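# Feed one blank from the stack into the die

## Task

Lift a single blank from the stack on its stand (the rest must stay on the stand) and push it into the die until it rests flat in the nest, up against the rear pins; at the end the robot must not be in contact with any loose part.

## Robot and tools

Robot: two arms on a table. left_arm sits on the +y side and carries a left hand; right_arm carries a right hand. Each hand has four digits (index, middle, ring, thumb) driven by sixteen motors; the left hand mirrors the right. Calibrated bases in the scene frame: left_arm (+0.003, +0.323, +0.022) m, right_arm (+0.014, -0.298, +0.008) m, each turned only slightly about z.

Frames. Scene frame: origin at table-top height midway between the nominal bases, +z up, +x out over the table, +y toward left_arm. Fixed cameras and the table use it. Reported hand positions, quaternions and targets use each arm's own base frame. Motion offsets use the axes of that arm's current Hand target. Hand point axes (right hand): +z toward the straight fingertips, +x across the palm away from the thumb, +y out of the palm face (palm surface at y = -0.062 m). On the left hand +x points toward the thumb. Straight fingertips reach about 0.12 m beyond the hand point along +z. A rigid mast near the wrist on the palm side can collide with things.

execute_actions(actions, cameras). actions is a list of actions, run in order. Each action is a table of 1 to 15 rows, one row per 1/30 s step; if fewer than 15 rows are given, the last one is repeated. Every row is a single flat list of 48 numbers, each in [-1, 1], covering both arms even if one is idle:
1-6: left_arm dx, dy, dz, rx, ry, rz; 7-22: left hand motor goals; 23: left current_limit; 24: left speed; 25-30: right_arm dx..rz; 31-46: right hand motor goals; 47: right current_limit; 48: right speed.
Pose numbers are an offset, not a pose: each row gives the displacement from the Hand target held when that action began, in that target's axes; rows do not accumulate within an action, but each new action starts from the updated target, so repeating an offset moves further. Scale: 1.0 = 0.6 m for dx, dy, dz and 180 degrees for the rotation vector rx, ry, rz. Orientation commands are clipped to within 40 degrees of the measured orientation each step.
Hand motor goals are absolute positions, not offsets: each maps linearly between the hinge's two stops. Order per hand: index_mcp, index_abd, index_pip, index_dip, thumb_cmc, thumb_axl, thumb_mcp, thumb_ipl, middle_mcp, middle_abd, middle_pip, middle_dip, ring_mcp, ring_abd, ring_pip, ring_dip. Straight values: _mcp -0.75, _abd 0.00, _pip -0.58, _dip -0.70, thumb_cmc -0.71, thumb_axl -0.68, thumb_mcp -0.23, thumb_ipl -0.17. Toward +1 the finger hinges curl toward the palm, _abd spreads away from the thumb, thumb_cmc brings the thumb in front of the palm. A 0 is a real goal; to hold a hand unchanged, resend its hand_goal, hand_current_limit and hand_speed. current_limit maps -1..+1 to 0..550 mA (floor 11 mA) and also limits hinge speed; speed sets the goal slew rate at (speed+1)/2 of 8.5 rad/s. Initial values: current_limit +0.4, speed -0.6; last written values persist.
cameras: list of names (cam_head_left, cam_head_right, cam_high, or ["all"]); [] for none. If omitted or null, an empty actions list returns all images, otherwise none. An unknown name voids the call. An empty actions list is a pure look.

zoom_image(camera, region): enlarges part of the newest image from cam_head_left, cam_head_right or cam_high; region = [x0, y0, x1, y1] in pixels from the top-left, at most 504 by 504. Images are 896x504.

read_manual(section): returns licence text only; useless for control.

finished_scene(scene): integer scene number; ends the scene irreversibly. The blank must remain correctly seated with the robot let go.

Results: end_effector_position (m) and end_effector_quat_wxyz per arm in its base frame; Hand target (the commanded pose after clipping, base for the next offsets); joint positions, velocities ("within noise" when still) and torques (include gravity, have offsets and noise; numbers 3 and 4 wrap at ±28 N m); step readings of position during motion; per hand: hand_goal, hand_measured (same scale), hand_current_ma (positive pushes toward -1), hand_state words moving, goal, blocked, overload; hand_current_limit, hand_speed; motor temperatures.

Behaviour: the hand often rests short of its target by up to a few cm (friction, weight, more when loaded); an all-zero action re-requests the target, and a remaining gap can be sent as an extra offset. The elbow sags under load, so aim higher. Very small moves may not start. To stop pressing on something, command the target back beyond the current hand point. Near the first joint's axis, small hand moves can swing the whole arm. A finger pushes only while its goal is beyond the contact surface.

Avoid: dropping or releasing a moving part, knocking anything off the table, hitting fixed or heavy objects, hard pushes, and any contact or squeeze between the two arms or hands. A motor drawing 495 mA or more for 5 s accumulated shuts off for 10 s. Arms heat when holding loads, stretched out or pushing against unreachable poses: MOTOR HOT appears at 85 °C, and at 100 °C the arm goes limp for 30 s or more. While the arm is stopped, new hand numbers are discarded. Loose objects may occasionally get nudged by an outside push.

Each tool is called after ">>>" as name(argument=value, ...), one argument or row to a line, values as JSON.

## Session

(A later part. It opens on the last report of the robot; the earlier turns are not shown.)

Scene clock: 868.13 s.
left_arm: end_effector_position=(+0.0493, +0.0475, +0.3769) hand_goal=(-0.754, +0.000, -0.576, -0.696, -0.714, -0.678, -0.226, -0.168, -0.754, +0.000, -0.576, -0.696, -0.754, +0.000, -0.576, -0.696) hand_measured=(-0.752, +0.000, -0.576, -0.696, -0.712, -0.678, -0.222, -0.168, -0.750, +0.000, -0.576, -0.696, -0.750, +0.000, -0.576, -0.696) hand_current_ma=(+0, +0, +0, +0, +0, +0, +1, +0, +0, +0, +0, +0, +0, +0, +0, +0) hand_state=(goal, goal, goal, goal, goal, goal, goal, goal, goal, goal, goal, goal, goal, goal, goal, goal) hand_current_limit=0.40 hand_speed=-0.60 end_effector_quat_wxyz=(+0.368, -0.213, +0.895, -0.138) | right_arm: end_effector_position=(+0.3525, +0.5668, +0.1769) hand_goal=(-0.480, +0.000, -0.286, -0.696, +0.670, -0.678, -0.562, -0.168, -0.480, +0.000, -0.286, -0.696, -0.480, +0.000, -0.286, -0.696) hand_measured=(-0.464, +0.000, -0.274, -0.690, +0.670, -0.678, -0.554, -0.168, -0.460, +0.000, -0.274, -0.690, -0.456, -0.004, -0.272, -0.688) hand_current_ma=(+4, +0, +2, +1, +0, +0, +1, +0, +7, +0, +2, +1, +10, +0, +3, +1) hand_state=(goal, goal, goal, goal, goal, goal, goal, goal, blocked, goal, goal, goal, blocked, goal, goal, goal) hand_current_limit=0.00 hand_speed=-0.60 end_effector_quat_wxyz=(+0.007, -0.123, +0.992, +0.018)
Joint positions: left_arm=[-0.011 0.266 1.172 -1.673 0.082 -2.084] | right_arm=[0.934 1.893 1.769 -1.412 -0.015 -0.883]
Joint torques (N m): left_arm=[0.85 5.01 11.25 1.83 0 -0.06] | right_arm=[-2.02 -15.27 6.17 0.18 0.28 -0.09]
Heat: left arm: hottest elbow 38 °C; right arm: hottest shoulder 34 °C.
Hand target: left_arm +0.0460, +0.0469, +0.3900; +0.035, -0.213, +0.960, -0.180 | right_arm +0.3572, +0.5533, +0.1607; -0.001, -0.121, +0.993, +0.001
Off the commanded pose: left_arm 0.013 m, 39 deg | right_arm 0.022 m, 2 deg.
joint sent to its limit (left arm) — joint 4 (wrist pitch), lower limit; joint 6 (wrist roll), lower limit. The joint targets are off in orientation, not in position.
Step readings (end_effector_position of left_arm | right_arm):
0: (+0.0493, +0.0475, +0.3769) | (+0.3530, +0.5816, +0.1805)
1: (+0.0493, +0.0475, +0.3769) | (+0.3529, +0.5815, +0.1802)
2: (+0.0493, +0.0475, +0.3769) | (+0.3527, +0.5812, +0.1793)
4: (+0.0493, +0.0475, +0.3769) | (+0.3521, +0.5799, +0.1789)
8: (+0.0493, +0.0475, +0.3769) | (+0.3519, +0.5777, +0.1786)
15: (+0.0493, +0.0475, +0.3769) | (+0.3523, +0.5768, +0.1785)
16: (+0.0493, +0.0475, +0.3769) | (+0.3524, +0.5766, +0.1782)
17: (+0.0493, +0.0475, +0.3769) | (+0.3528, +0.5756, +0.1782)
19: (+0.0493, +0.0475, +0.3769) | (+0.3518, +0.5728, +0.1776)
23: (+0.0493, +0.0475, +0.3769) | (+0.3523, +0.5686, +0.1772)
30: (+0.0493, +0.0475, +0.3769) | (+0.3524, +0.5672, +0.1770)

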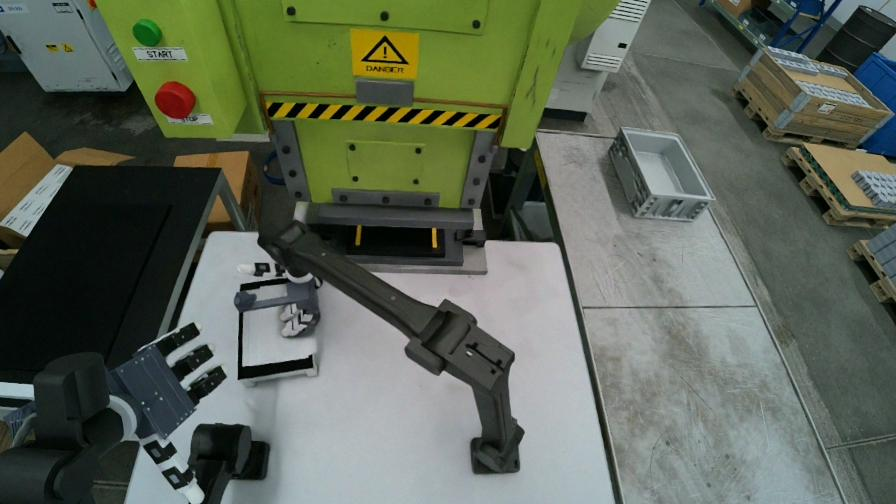

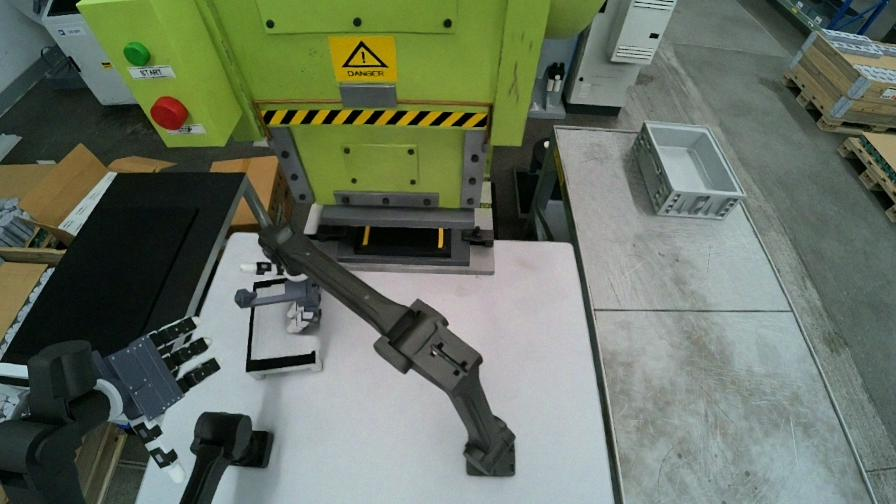

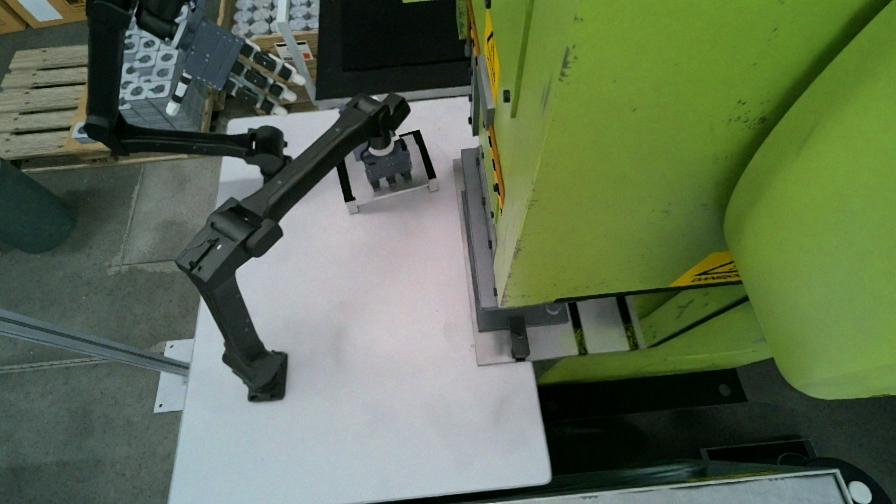

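>>> zoom_image(
  camera="cam_head_left",
  region=[290, 310, 340, 370],
)

>>> zoom_image(
  camera="cam_head_right",
  region=[235, 280, 335, 380],
)

>>> zoom_image(
  camera="cam_head_left",
  region=[230, 330, 290, 380],
)

Scaled by 8.400.

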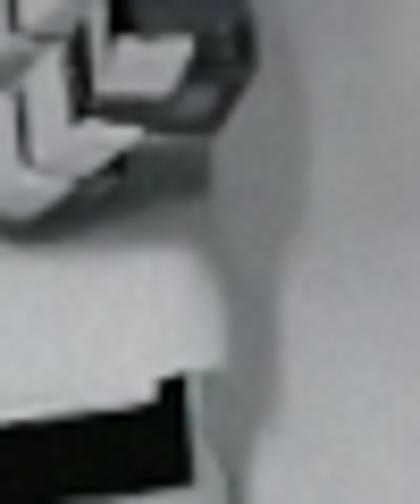

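Scaled by 5.040.

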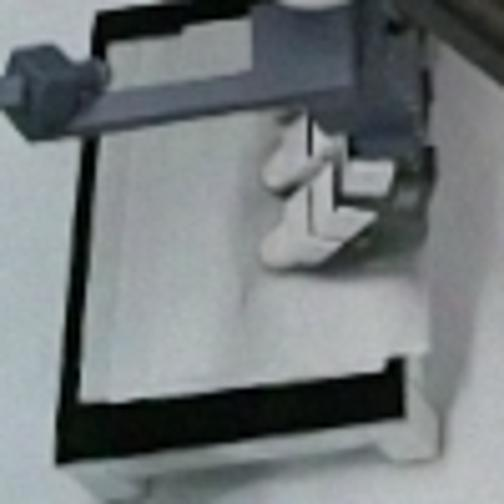

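Scaled by 8.400.

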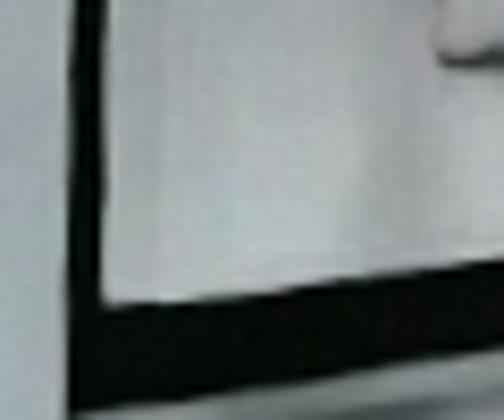

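>>> execute_actions(
  actions=[
    [[0,0,0,0,0,0,-0.754,0,-0.576,-0.696,-0.714,-0.678,-0.226,-0.168,-0.754,0,-0.576,-0.696,-0.754,0,-0.576,-0.696,0.4,-0.6,0,-0.035,0.0,0,0,0,-0.479,0,-0.285,-0.696,0.671,-0.677,-0.562,-0.168,-0.479,0,-0.285,-0.696,-0.479,0,-0.285,-0.696,0.0,-0.6]],
  ],
  cameras=["cam_head_left","cam_head_right","cam_high"],
)

>>> zoom_image(
  camera="cam_high",
  region=[330, 120, 450, 220],
)

>>> zoom_image(
  camera="cam_head_left",
  region=[230, 280, 330, 380],
)

Scene clock: 913.07 s.
left_arm: end_effector_position=(+0.0493, +0.0475, +0.3769) hand_goal=(-0.754, +0.000, -0.576, -0.696, -0.714, -0.678, -0.226, -0.168, -0.754, +0.000, -0.576, -0.696, -0.754, +0.000, -0.576, -0.696) hand_measured=(-0.752, +0.000, -0.576, -0.696, -0.712, -0.678, -0.222, -0.168, -0.750, +0.000, -0.576, -0.696, -0.750, +0.000, -0.576, -0.696) hand_current_ma=(+0, +0, +0, +0, +0, +0, +1, +0, +0, +0, +0, +0, +0, +0, +0, +0) hand_state=(goal, goal, goal, goal, goal, goal, goal, goal, goal, goal, goal, goal, goal, goal, goal, goal) hand_current_limit=0.40 hand_speed=-0.60 end_effector_quat_wxyz=(+0.368, -0.213, +0.895, -0.138) | right_arm: end_effector_position=(+0.3569, +0.5456, +0.1761) hand_goal=(-0.480, +0.000, -0.286, -0.696, +0.670, -0.678, -0.562, -0.168, -0.480, +0.000, -0.286, -0.696, -0.480, +0.000, -0.286, -0.696) hand_measured=(-0.462, +0.000, -0.272, -0.688, +0.670, -0.678, -0.554, -0.168, -0.458, -0.002, -0.272, -0.688, -0.454, -0.002, -0.272, -0.688) hand_current_ma=(+6, +0, +3, +1, +0, +0, +1, +0, +9, +0, +3, +1, +11, +0, +3, +1) hand_state=(goal, goal, goal, goal, goal, goal, goal, goal, blocked, goal, goal, goal, blocked, goal, goal, goal) hand_current_limit=0.00 hand_speed=-0.60 end_effector_quat_wxyz=(+0.005, -0.125, +0.992, +0.017)
Joint positions: left_arm=[-0.011 0.266 1.172 -1.673 0.082 -2.084] | right_arm=[0.905 1.858 1.716 -1.398 -0.017 -0.917]
Joint torques (N m): left_arm=[0.79 4.89 11.3 1.83 -0.01 -0.06] | right_arm=[-2.02 -14.8 6.32 0.29 0.36 -0.05]
Heat: left arm: hottest elbow 38 °C; right arm: hottest shoulder 34 °C.
Hand target: left_arm +0.0460, +0.0469, +0.3900; +0.035, -0.213, +0.960, -0.180 | right_arm +0.3623, +0.5328, +0.1606; -0.001, -0.121, +0.993, +0.001
Off the commanded pose: left_arm 0.013 m, 39 deg | right_arm 0.021 m, 2 deg.
joint sent to its limit (left arm) — joint 4 (wrist pitch), lower limit; joint 6 (wrist roll), lower limit. The joint targets are off in orientation, not in position.
Step readings (end_effector_position of left_arm | right_arm):
0: (+0.0493, +0.0475, +0.3769) | (+0.3558, +0.5638, +0.1777)
1: (+0.0493, +0.0475, +0.3769) | (+0.3557, +0.5637, +0.1773)
2: (+0.0493, +0.0475, +0.3769) | (+0.3551, +0.5624, +0.1769)
4: (+0.0493, +0.0475, +0.3769) | (+0.3541, +0.5592, +0.1766)
8: (+0.0493, +0.0475, +0.3769) | (+0.3552, +0.5503, +0.1765)
15: (+0.0493, +0.0475, +0.3769) | (+0.3570, +0.5459, +0.1762)

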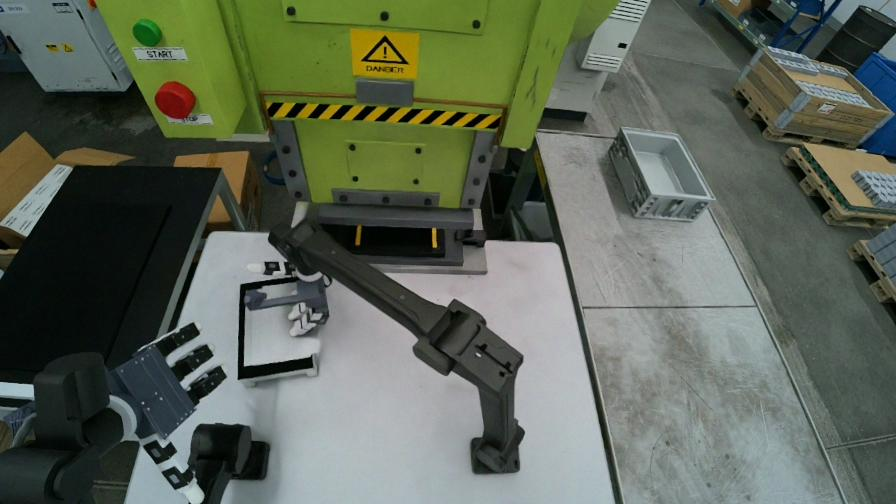

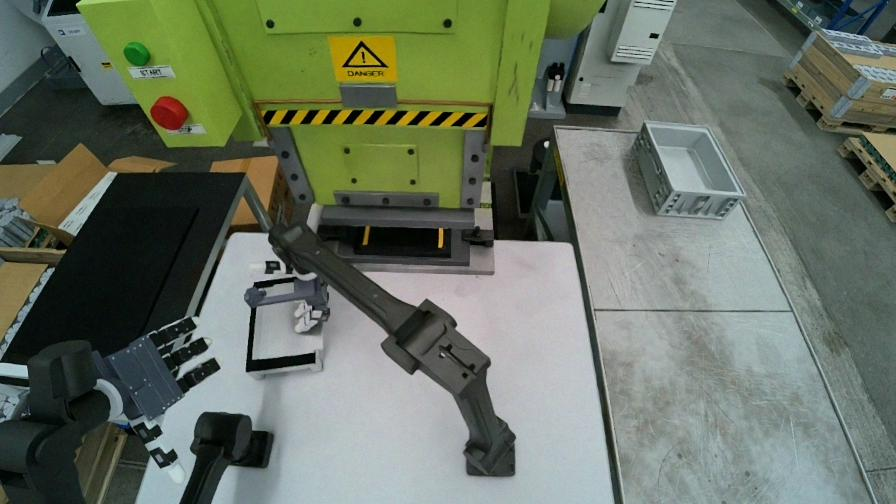

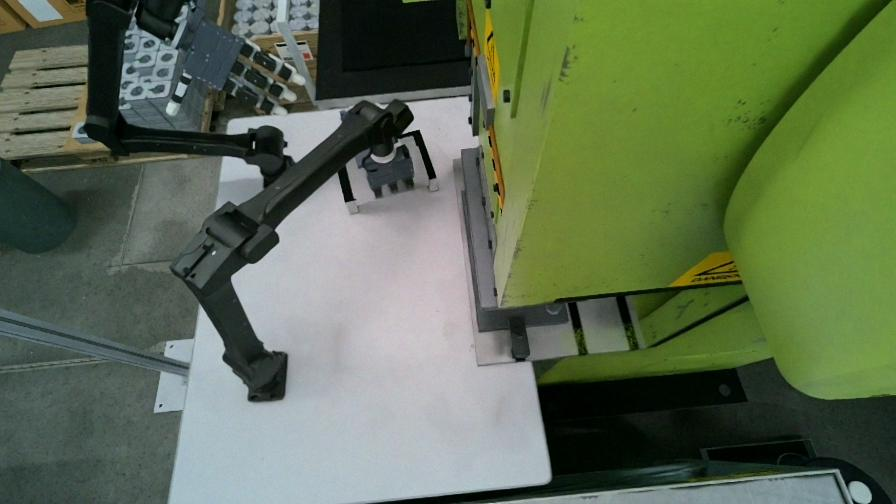

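Scaled by 4.200.

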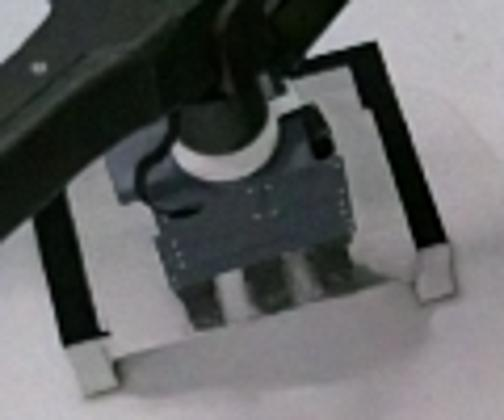

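Scaled by 5.040.

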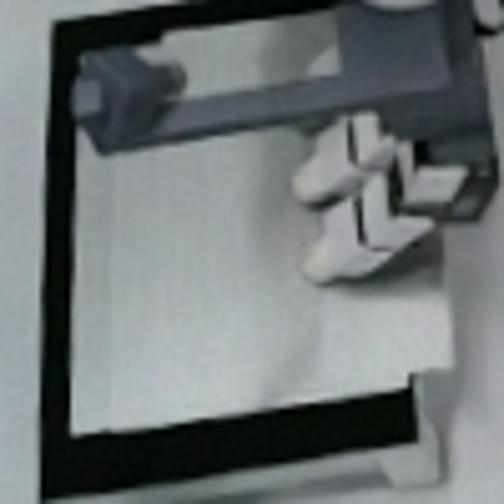

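>>> execute_actions(
  actions=[
    [[0,0,0,0,0,0,-0.754,0,-0.576,-0.696,-0.714,-0.678,-0.226,-0.168,-0.754,0,-0.576,-0.696,-0.754,0,-0.576,-0.696,0.4,-0.6,0,0,-0.12,0,0,0,-0.479,0,-0.285,-0.696,0.671,-0.677,-0.562,-0.168,-0.479,0,-0.285,-0.696,-0.479,0,-0.285,-0.696,0.4,-0.6]],
    [[0,0,0,0,0,0,-0.754,0,-0.576,-0.696,-0.714,-0.678,-0.226,-0.168,-0.754,0,-0.576,-0.696,-0.754,0,-0.576,-0.696,0.4,-0.6,-0.01,-0.17,0,0,0,0,0.3,0,-0.577,-0.5,0.671,-0.677,-0.562,-0.168,0.3,0,-0.577,-0.5,0.3,0,-0.577,-0.5,0.4,-0.6]],
    [[0,0,0,0,0,0,-0.754,0,-0.576,-0.696,-0.714,-0.678,-0.226,-0.168,-0.754,0,-0.576,-0.696,-0.754,0,-0.576,-0.696,0.4,-0.6,0,-0.15,0.1,0,0,0,0.3,0,-0.577,-0.5,0.671,-0.677,-0.562,-0.168,0.3,0,-0.577,-0.5,0.3,0,-0.577,-0.5,0.4,-0.6]],
    [[0,0,0,0,0,0,-0.754,0,-0.576,-0.696,-0.714,-0.678,-0.226,-0.168,-0.754,0,-0.576,-0.696,-0.754,0,-0.576,-0.696,0.4,-0.6,0,0,0.2,0,0,0,0.3,0,-0.577,-0.5,0.671,-0.677,-0.562,-0.168,0.3,0,-0.577,-0.5,0.3,0,-0.577,-0.5,0.4,-0.6]],
  ],
  cameras=["cam_head_left","cam_head_right","cam_high"],
)

>>> zoom_image(
  camera="cam_head_left",
  region=[230, 260, 350, 390],
)

>>> zoom_image(
  camera="cam_head_right",
  region=[230, 260, 350, 390],
)

>>> zoom_image(
  camera="cam_high",
  region=[330, 120, 450, 220],
)

Scene clock: 965.70 s.
left_arm: end_effector_position=(+0.0493, +0.0475, +0.3769) hand_goal=(-0.754, +0.000, -0.576, -0.696, -0.714, -0.678, -0.226, -0.168, -0.754, +0.000, -0.576, -0.696, -0.754, +0.000, -0.576, -0.696) hand_measured=(-0.752, +0.000, -0.576, -0.696, -0.712, -0.678, -0.222, -0.168, -0.750, +0.000, -0.576, -0.696, -0.750, +0.000, -0.576, -0.696) hand_current_ma=(+0, +0, +0, +0, +0, +0, +1, +0, +0, +0, +0, +0, +0, +0, +0, +0) hand_state=(goal, goal, goal, goal, goal, goal, goal, goal, goal, goal, goal, goal, goal, goal, goal, goal) hand_current_limit=0.40 hand_speed=-0.60 end_effector_quat_wxyz=(+0.368, -0.213, +0.895, -0.138) | right_arm: end_effector_position=(+0.4121, +0.3417, +0.0494) hand_goal=(+0.300, +0.000, -0.578, -0.500, +0.670, -0.678, -0.562, -0.168, +0.300, +0.000, -0.578, -0.500, +0.300, +0.000, -0.578, -0.500) hand_measured=(+0.286, -0.002, -0.578, -0.504, +0.670, -0.678, -0.554, -0.168, +0.284, -0.002, -0.578, -0.504, +0.284, -0.002, -0.578, -0.504) hand_current_ma=(-3, +0, +0, +0, +0, +0, +1, +0, -4, +0, +0, +0, -4, +0, +0, +0) hand_state=(goal, goal, goal, goal, goal, goal, goal, goal, goal, goal, goal, goal, goal, goal, goal, goal) hand_current_limit=0.40 hand_speed=-0.60 end_effector_quat_wxyz=(-0.008, -0.115, +0.993, -0.004)
Joint positions: left_arm=[-0.011 0.266 1.172 -1.673 0.082 -2.084] | right_arm=[0.556 1.752 1.222 -1.06 0 -1.245]
Joint torques (N m): left_arm=[0.91 5.01 11.28 1.84 -0.01 -0.07] | right_arm=[-0.21 -12.45 7.54 0.64 -0.49 -0.06]
Heat: left arm: hottest elbow 38 °C; right arm: hottest shoulder 34 °C.
Hand target: left_arm +0.0460, +0.0469, +0.3900; +0.035, -0.213, +0.960, -0.180 | right_arm +0.4141, +0.3482, +0.0525; -0.001, -0.121, +0.993, +0.001
Off the commanded pose: left_arm 0.013 m, 39 deg | right_arm 0.007 m, 1 deg.
joint sent to its limit (left arm) — joint 4 (wrist pitch), lower limit; joint 6 (wrist roll), lower limit. The joint targets are off in orientation, not in position.
Step readings (end_effector_position of left_arm | right_arm):
0: (+0.0493, +0.0475, +0.3769) | (+0.3605, +0.5430, +0.1770)
1: (+0.0493, +0.0475, +0.3769) | (+0.3604, +0.5429, +0.1770)
2: (+0.0493, +0.0475, +0.3769) | (+0.3590, +0.5411, +0.1767)
4: (+0.0493, +0.0475, +0.3769) | (+0.3555, +0.5359, +0.1792)
8: (+0.0493, +0.0475, +0.3769) | (+0.3503, +0.5270, +0.1888)
15: (+0.0493, +0.0475, +0.3769) | (+0.3520, +0.5286, +0.2038)
16: (+0.0493, +0.0475, +0.3769) | (+0.3525, +0.5279, +0.2043)
17: (+0.0493, +0.0475, +0.3769) | (+0.3543, +0.5252, +0.2048)
19: (+0.0493, +0.0475, +0.3769) | (+0.3559, +0.5124, +0.2042)
23: (+0.0493, +0.0475, +0.3769) | (+0.3765, +0.4642, +0.2097)
30: (+0.0493, +0.0475, +0.3769) | (+0.4062, +0.4263, +0.2318)
31: (+0.0493, +0.0475, +0.3769) | (+0.4048, +0.4270, +0.2320)
32: (+0.0493, +0.0475, +0.3769) | (+0.4036, +0.4256, +0.2290)
34: (+0.0493, +0.0475, +0.3769) | (+0.3970, +0.4158, +0.2144)
38: (+0.0493, +0.0475, +0.3769) | (+0.3979, +0.3721, +0.1758)
45: (+0.0493, +0.0475, +0.3769) | (+0.4207, +0.3401, +0.1600)
46: (+0.0493, +0.0475, +0.3769) | (+0.4204, +0.3413, +0.1600)
47: (+0.0493, +0.0475, +0.3769) | (+0.4210, +0.3432, +0.1576)
49: (+0.0493, +0.0475, +0.3769) | (+0.4210, +0.3448, +0.1417)
53: (+0.0493, +0.0475, +0.3769) | (+0.4092, +0.3391, +0.0903)
60: (+0.0493, +0.0475, +0.3769) | (+0.4099, +0.3400, +0.0488)

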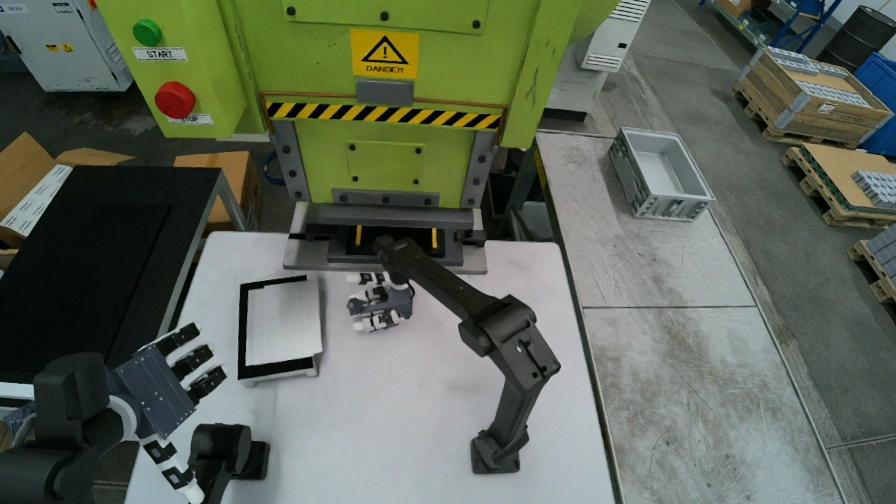

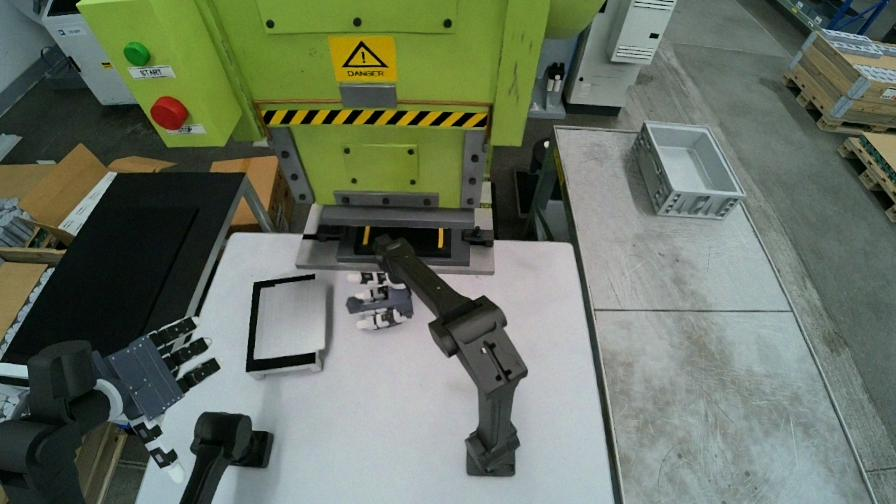

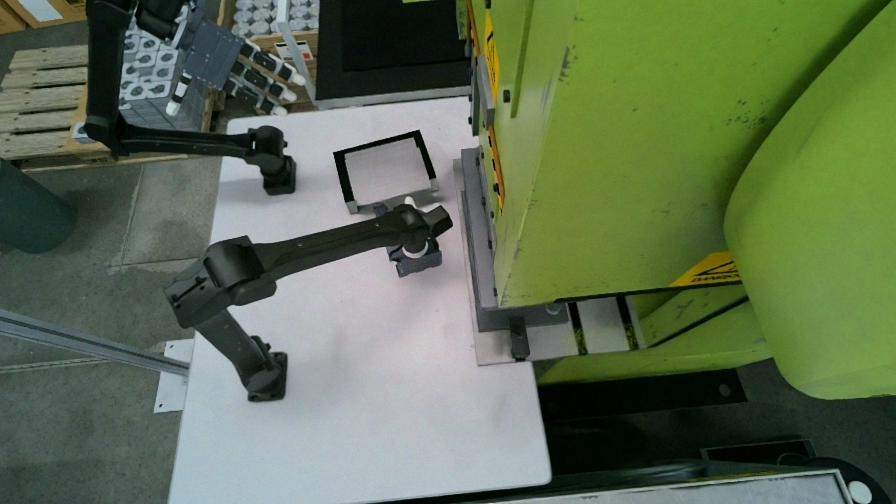

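Scaled by 3.877.

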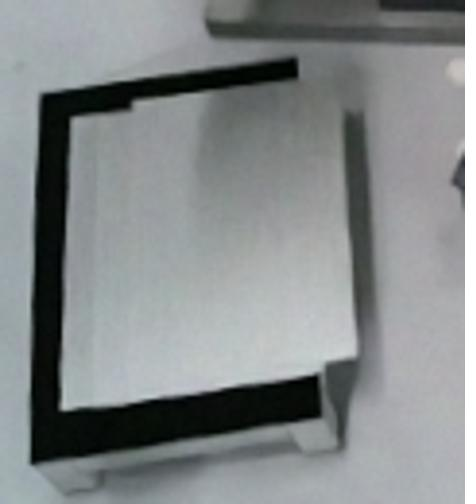

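Scaled by 3.877.

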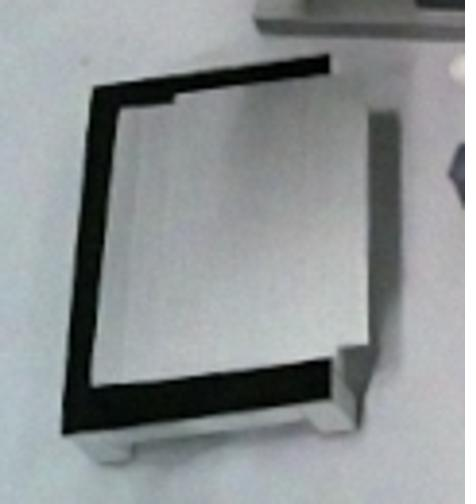

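Scaled by 4.200.

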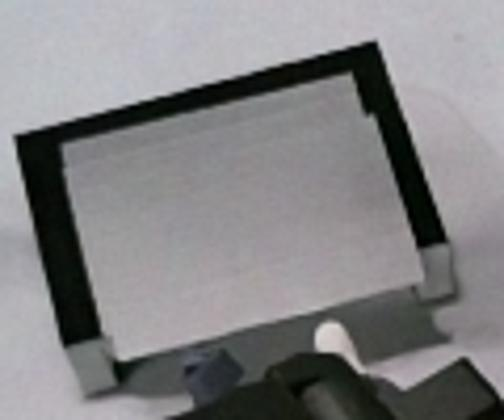

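>>> execute_actions(
  actions=[
    [[0,0,0,0,0,0,-0.754,0,-0.576,-0.696,-0.714,-0.678,-0.226,-0.168,-0.754,0,-0.576,-0.696,-0.754,0,-0.576,-0.696,0.4,-0.6,-0.02,0.14,0.009,0,0,0,0.3,0,-0.577,-0.5,0.671,-0.677,-0.562,-0.168,0.3,0,-0.577,-0.5,0.3,0,-0.577,-0.5,0.4,-0.6]],
    [[0,0,0,0,0,0,-0.754,0,-0.576,-0.696,-0.714,-0.678,-0.226,-0.168,-0.754,0,-0.576,-0.696,-0.754,0,-0.576,-0.696,0.4,-0.6,-0.008,0.03,0,0,0,0,0.3,0,-0.577,-0.5,0.671,-0.677,-0.562,-0.168,0.3,0,-0.577,-0.5,0.3,0,-0.577,-0.5,0.4,-0.6]],
  ],
  cameras=["cam_head_left","cam_head_right"],
)

>>> zoom_image(
  camera="cam_head_left",
  region=[290, 270, 350, 370],
)

>>> zoom_image(
  camera="cam_head_right",
  region=[290, 270, 350, 370],
)

Scene clock: 989.67 s.
left_arm: end_effector_position=(+0.0493, +0.0475, +0.3769) hand_goal=(-0.754, +0.000, -0.576, -0.696, -0.714, -0.678, -0.226, -0.168, -0.754, +0.000, -0.576, -0.696, -0.754, +0.000, -0.576, -0.696) hand_measured=(-0.752, +0.000, -0.576, -0.696, -0.712, -0.678, -0.222, -0.168, -0.750, +0.000, -0.576, -0.696, -0.750, +0.000, -0.576, -0.696) hand_current_ma=(+0, +0, +0, +0, +0, +0, +1, +0, +0, +0, +0, +0, +0, +0, +0, +0) hand_state=(goal, goal, goal, goal, goal, goal, goal, goal, goal, goal, goal, goal, goal, goal, goal, goal) hand_current_limit=0.40 hand_speed=-0.60 end_effector_quat_wxyz=(+0.368, -0.213, +0.895, -0.138) | right_arm: end_effector_position=(+0.3969, +0.4372, +0.0427) hand_goal=(+0.300, +0.000, -0.578, -0.500, +0.670, -0.678, -0.562, -0.168, +0.300, +0.000, -0.578, -0.500, +0.300, +0.000, -0.578, -0.500) hand_measured=(+0.286, -0.002, -0.578, -0.504, +0.670, -0.678, -0.554, -0.168, +0.284, -0.002, -0.578, -0.504, +0.284, -0.002, -0.578, -0.504) hand_current_ma=(-3, +0, +0, +0, +0, +0, +1, +0, -4, +0, +0, +0, -4, +0, +0, +0) hand_state=(goal, goal, goal, goal, goal, goal, goal, goal, goal, goal, goal, goal, goal, goal, goal, goal) hand_current_limit=0.40 hand_speed=-0.60 end_effector_quat_wxyz=(-0.007, -0.121, +0.993, -0.003)
Joint positions: left_arm=[-0.011 0.266 1.172 -1.673 0.082 -2.084] | right_arm=[0.723 1.862 1.363 -1.086 -0.003 -1.09]
Joint torques (N m): left_arm=[0.85 5.01 11.29 1.83 0 -0.07] | right_arm=[-0.15 -12.4 10.77 -0.09 -0.33 0.1]
Heat: left arm: hottest elbow 38 °C; right arm: hottest shoulder 35 °C.
Hand target: left_arm +0.0460, +0.0469, +0.3900; +0.035, -0.213, +0.960, -0.180 | right_arm +0.4059, +0.4512, +0.0472; -0.001, -0.121, +0.993, +0.001
Off the commanded pose: left_arm 0.013 m, 39 deg | right_arm 0.017 m, 1 deg.
joint sent to its limit (left arm) — joint 4 (wrist pitch), lower limit; joint 6 (wrist roll), lower limit. The joint targets are off in orientation, not in position.
Step readings (end_effector_position of left_arm | right_arm):
0: (+0.0493, +0.0475, +0.3769) | (+0.4121, +0.3417, +0.0494)
1: (+0.0493, +0.0475, +0.3769) | (+0.4120, +0.3418, +0.0494)
2: (+0.0493, +0.0475, +0.3769) | (+0.4105, +0.3443, +0.0492)
4: (+0.0493, +0.0475, +0.3769) | (+0.4075, +0.3543, +0.0487)
8: (+0.0493, +0.0475, +0.3769) | (+0.3926, +0.3996, +0.0467)
15: (+0.0493, +0.0475, +0.3769) | (+0.3815, +0.4290, +0.0412)
16: (+0.0493, +0.0475, +0.3769) | (+0.3831, +0.4280, +0.0408)
17: (+0.0493, +0.0475, +0.3769) | (+0.3844, +0.4276, +0.0407)
19: (+0.0493, +0.0475, +0.3769) | (+0.3882, +0.4288, +0.0410)
23: (+0.0493, +0.0475, +0.3769) | (+0.3962, +0.4353, +0.0433)
30: (+0.0493, +0.0475, +0.3769) | (+0.3971, +0.4374, +0.0436)
Images, in order (width x height): cam_head_left 896x504, cam_head_right 896x504.

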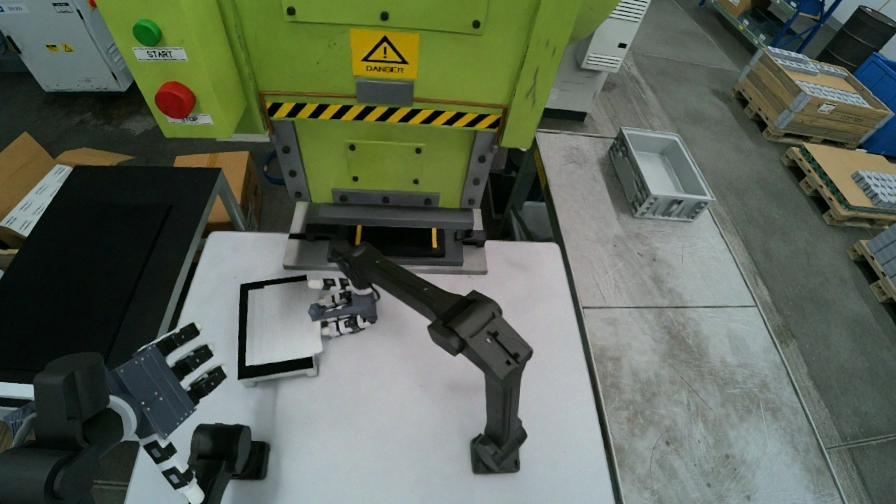

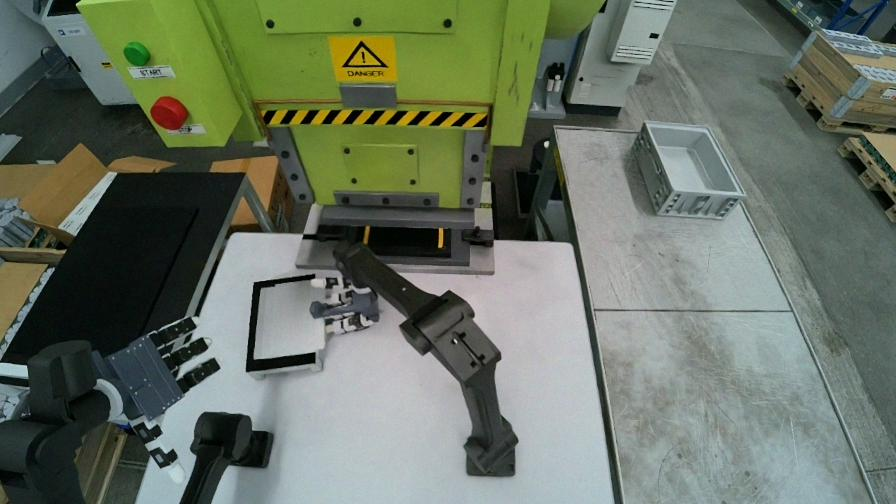

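Scaled by 5.040.

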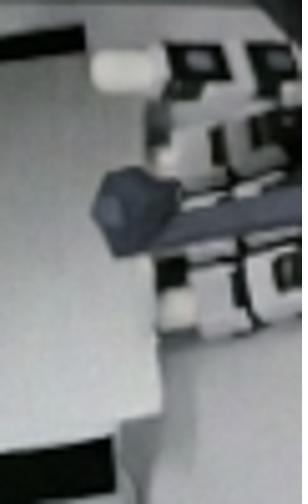

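Scaled by 5.040.

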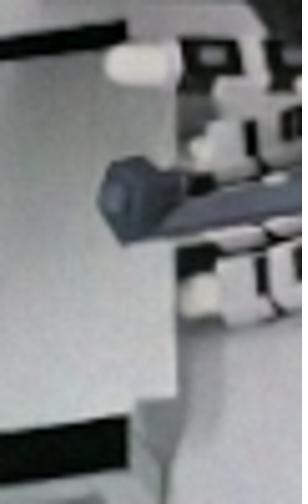

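>>> execute_actions(
  actions=[
    [[0,0,0,0,0,0,-0.754,0,-0.576,-0.696,-0.714,-0.678,-0.226,-0.168,-0.754,0,-0.576,-0.696,-0.754,0,-0.576,-0.696,0.4,-0.6,0,0.027,0,0,0,0,0.3,0,-0.577,-0.5,0.671,-0.677,-0.562,-0.168,0.3,0,-0.577,-0.5,0.3,0,-0.577,-0.5,0.4,-0.6]],
  ],
  cameras=[],
)

Scene clock: 1003.00 s.
left_arm: end_effector_position=(+0.0493, +0.0475, +0.3769) hand_goal=(-0.754, +0.000, -0.576, -0.696, -0.714, -0.678, -0.226, -0.168, -0.754, +0.000, -0.576, -0.696, -0.754, +0.000, -0.576, -0.696) hand_measured=(-0.752, +0.000, -0.576, -0.696, -0.712, -0.678, -0.222, -0.168, -0.750, +0.000, -0.576, -0.696, -0.750, +0.000, -0.576, -0.696) hand_current_ma=(+0, +0, +0, +0, +0, +0, +1, +0, +0, +0, +0, +0, +0, +0, +0, +0) hand_state=(goal, goal, goal, goal, goal, goal, goal, goal, goal, goal, goal, goal, goal, goal, goal, goal) hand_current_limit=0.40 hand_speed=-0.60 end_effector_quat_wxyz=(+0.368, -0.213, +0.895, -0.138) | right_arm: end_effector_position=(+0.3934, +0.4508, +0.0414) hand_goal=(+0.300, +0.000, -0.578, -0.500, +0.670, -0.678, -0.562, -0.168, +0.300, +0.000, -0.578, -0.500, +0.300, +0.000, -0.578, -0.500) hand_measured=(+0.290, -0.002, -0.578, -0.498, +0.670, -0.678, -0.554, -0.168, +0.284, -0.002, -0.578, -0.504, +0.284, -0.002, -0.578, -0.504) hand_current_ma=(-2, +0, +0, +0, +0, +0, +1, +0, -4, +0, +0, +0, -4, +0, +0, +0) hand_state=(goal, goal, goal, goal, goal, goal, goal, goal, goal, goal, goal, goal, goal, goal, goal, goal) hand_current_limit=0.40 hand_speed=-0.60 end_effector_quat_wxyz=(-0.007, -0.120, +0.993, -0.006)
Joint positions: left_arm=[-0.011 0.266 1.172 -1.673 0.082 -2.084] | right_arm=[0.749 1.88 1.387 -1.096 0.001 -1.062]
Joint torques (N m): left_arm=[0.79 4.95 11.26 1.84 0 -0.06] | right_arm=[0.26 -12.69 11.06 -0.02 -0.48 0.1]
Heat: left arm: hottest elbow 38 °C; right arm: hottest shoulder 34 °C.
Hand target: left_arm +0.0460, +0.0469, +0.3900; +0.035, -0.213, +0.960, -0.180 | right_arm +0.4020, +0.4668, +0.0472; -0.001, -0.121, +0.993, +0.001
Off the commanded pose: left_arm 0.013 m, 39 deg | right_arm 0.019 m, 1 deg.
joint sent to its limit (left arm) — joint 4 (wrist pitch), lower limit; joint 6 (wrist roll), lower limit. The joint targets are off in orientation, not in position.
Step readings (end_effector_position of left_arm | right_arm):
0: (+0.0493, +0.0475, +0.3769) | (+0.3969, +0.4374, +0.0428)
1: (+0.0493, +0.0475, +0.3769) | (+0.3969, +0.4374, +0.0426)
2: (+0.0493, +0.0475, +0.3769) | (+0.3964, +0.4383, +0.0429)
4: (+0.0493, +0.0475, +0.3769) | (+0.3965, +0.4408, +0.0429)
8: (+0.0493, +0.0475, +0.3769) | (+0.3950, +0.4496, +0.0435)
15: (+0.0493, +0.0475, +0.3769) | (+0.3938, +0.4505, +0.0420)
No camera images: "cameras" was empty.

>>> execute_actions(
  actions=[
    [[0,0,0,0,0,0,-0.754,0,-0.576,-0.696,-0.714,-0.678,-0.226,-0.168,-0.754,0,-0.576,-0.696,-0.754,0,-0.576,-0.696,0.4,-0.6,0,0,0,0,0,0,0.3,0,-0.577,-0.3,0.671,-0.677,0.0,-0.059,0.3,0,-0.577,-0.3,0.3,0,-0.577,-0.3,-0.2,-0.7]],
    [[0,0,0,0,0,0,-0.754,0,-0.576,-0.696,-0.714,-0.678,-0.226,-0.168,-0.754,0,-0.576,-0.696,-0.754,0,-0.576,-0.696,0.4,-0.6,0,0,0,0,0,0,0.397,0,-0.577,-0.043,0.671,-0.677,0.169,-0.005,0.397,0,-0.577,-0.043,0.397,0,-0.577,-0.043,-0.2,-0.7]],
  ],
  cameras=["cam_head_left","cam_head_right","cam_high"],
)

>>> zoom_image(
  camera="cam_head_left",
  region=[290, 270, 350, 370],
)

>>> zoom_image(
  camera="cam_head_right",
  region=[290, 270, 350, 370],
)

Scene clock: 1016.63 s.
left_arm: end_effector_position=(+0.0493, +0.0475, +0.3769) hand_goal=(-0.754, +0.000, -0.576, -0.696, -0.714, -0.678, -0.226, -0.168, -0.754, +0.000, -0.576, -0.696, -0.754, +0.000, -0.576, -0.696) hand_measured=(-0.752, +0.000, -0.576, -0.696, -0.712, -0.678, -0.222, -0.168, -0.750, +0.000, -0.576, -0.696, -0.750, +0.000, -0.576, -0.696) hand_current_ma=(+0, +0, +0, +0, +0, +0, +1, +0, +0, +0, +0, +0, +0, +0, +0, +0) hand_state=(goal, goal, goal, goal, goal, goal, goal, goal, goal, goal, goal, goal, goal, goal, goal, goal) hand_current_limit=0.40 hand_speed=-0.60 end_effector_quat_wxyz=(+0.368, -0.213, +0.895, -0.138) | right_arm: end_effector_position=(+0.3944, +0.4527, +0.0423) hand_goal=(+0.396, +0.000, -0.578, -0.044, +0.670, -0.678, +0.168, -0.006, +0.396, +0.000, -0.578, -0.044, +0.396, +0.000, -0.578, -0.044) hand_measured=(+0.366, +0.000, -0.594, -0.062, +0.672, -0.678, +0.006, -0.022, +0.360, +0.000, -0.594, -0.068, +0.354, +0.000, -0.596, -0.072) hand_current_ma=(-16, +0, -4, -5, +0, +0, -219, -8, -24, +0, -4, -8, -30, +0, -5, -13) hand_state=(blocked, goal, goal, goal, goal, goal, blocked, goal, blocked, goal, goal, blocked, blocked, goal, goal, blocked) hand_current_limit=-0.20 hand_speed=-0.70 end_effector_quat_wxyz=(-0.007, -0.120, +0.993, -0.004)
Joint positions: left_arm=[-0.011 0.266 1.172 -1.673 0.082 -2.084] | right_arm=[0.749 1.882 1.393 -1.098 -0.001 -1.061]
Joint torques (N m): left_arm=[0.85 5.01 11.28 1.84 -0.01 -0.06] | right_arm=[-0.03 -12.86 10.65 0.02 -0.42 0.07]
Heat: left arm: hottest elbow 38 °C; right arm: hottest shoulder 34 °C.
Hand target: left_arm +0.0460, +0.0469, +0.3900; +0.035, -0.213, +0.960, -0.180 | right_arm +0.4020, +0.4669, +0.0472; -0.001, -0.121, +0.993, +0.001
Off the commanded pose: left_arm 0.013 m, 39 deg | right_arm 0.017 m, 1 deg.
joint sent to its limit (left arm) — joint 4 (wrist pitch), lower limit; joint 6 (wrist roll), lower limit. The joint targets are off in orientation, not in position.
Step readings (end_effector_position of left_arm | right_arm):
0: (+0.0493, +0.0475, +0.3769) | (+0.3934, +0.4508, +0.0414)
1: (+0.0493, +0.0475, +0.3769) | (+0.3934, +0.4508, +0.0414)
2: (+0.0493, +0.0475, +0.3769) | (+0.3934, +0.4508, +0.0414)
4: (+0.0493, +0.0475, +0.3769) | (+0.3932, +0.4506, +0.0409)
8: (+0.0493, +0.0475, +0.3769) | (+0.3927, +0.4506, +0.0398)
15: (+0.0493, +0.0475, +0.3769) | (+0.3927, +0.4506, +0.0398)
16: (+0.0493, +0.0475, +0.3769) | (+0.3927, +0.4506, +0.0398)
17: (+0.0493, +0.0475, +0.3769) | (+0.3927, +0.4506, +0.0398)
19: (+0.0493, +0.0475, +0.3769) | (+0.3926, +0.4509, +0.0400)
23: (+0.0493, +0.0475, +0.3769) | (+0.3938, +0.4521, +0.0415)
30: (+0.0493, +0.0475, +0.3769) | (+0.3944, +0.4527, +0.0423)

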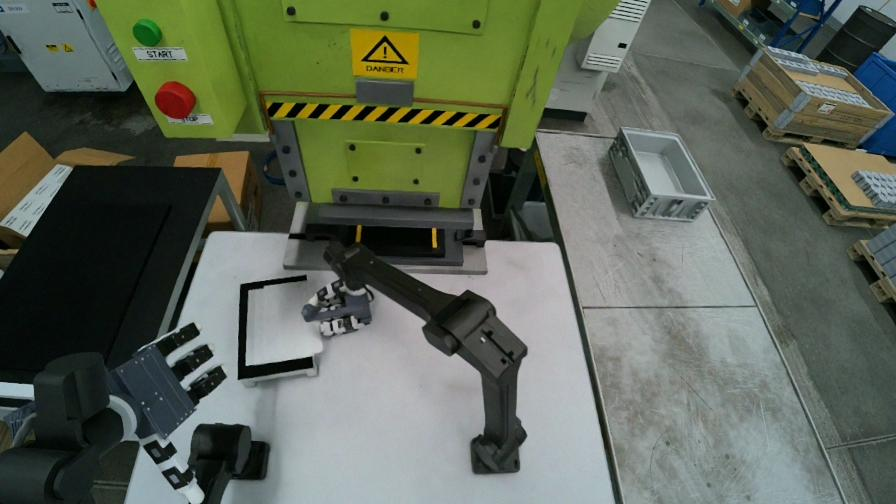

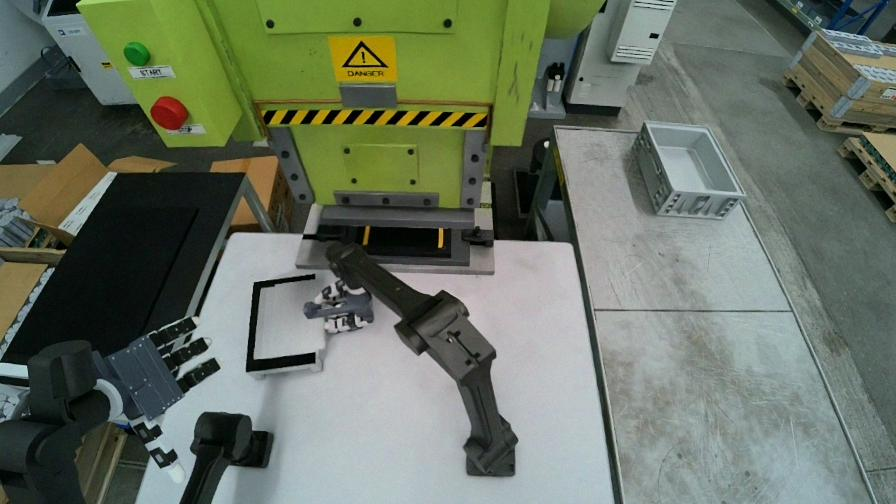

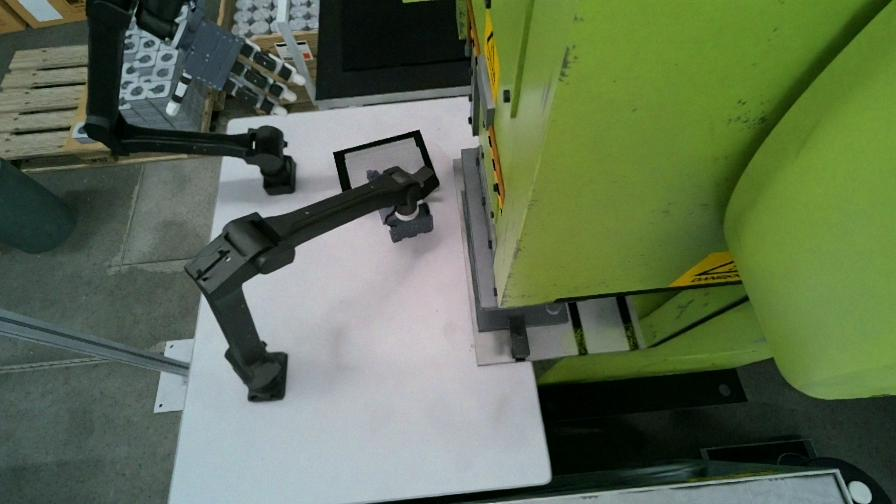

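Scaled by 5.040.

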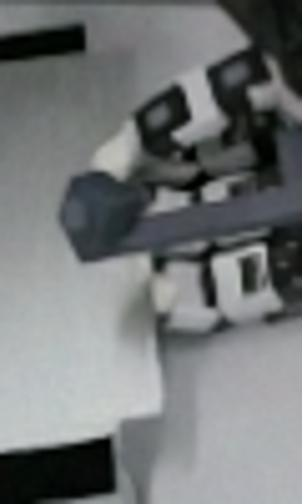

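Scaled by 5.040.

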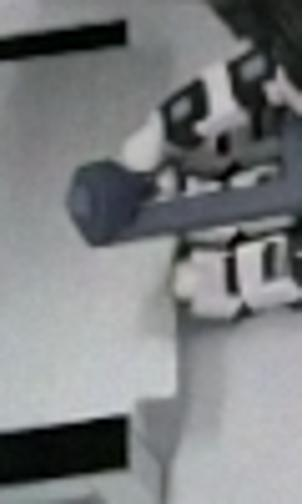

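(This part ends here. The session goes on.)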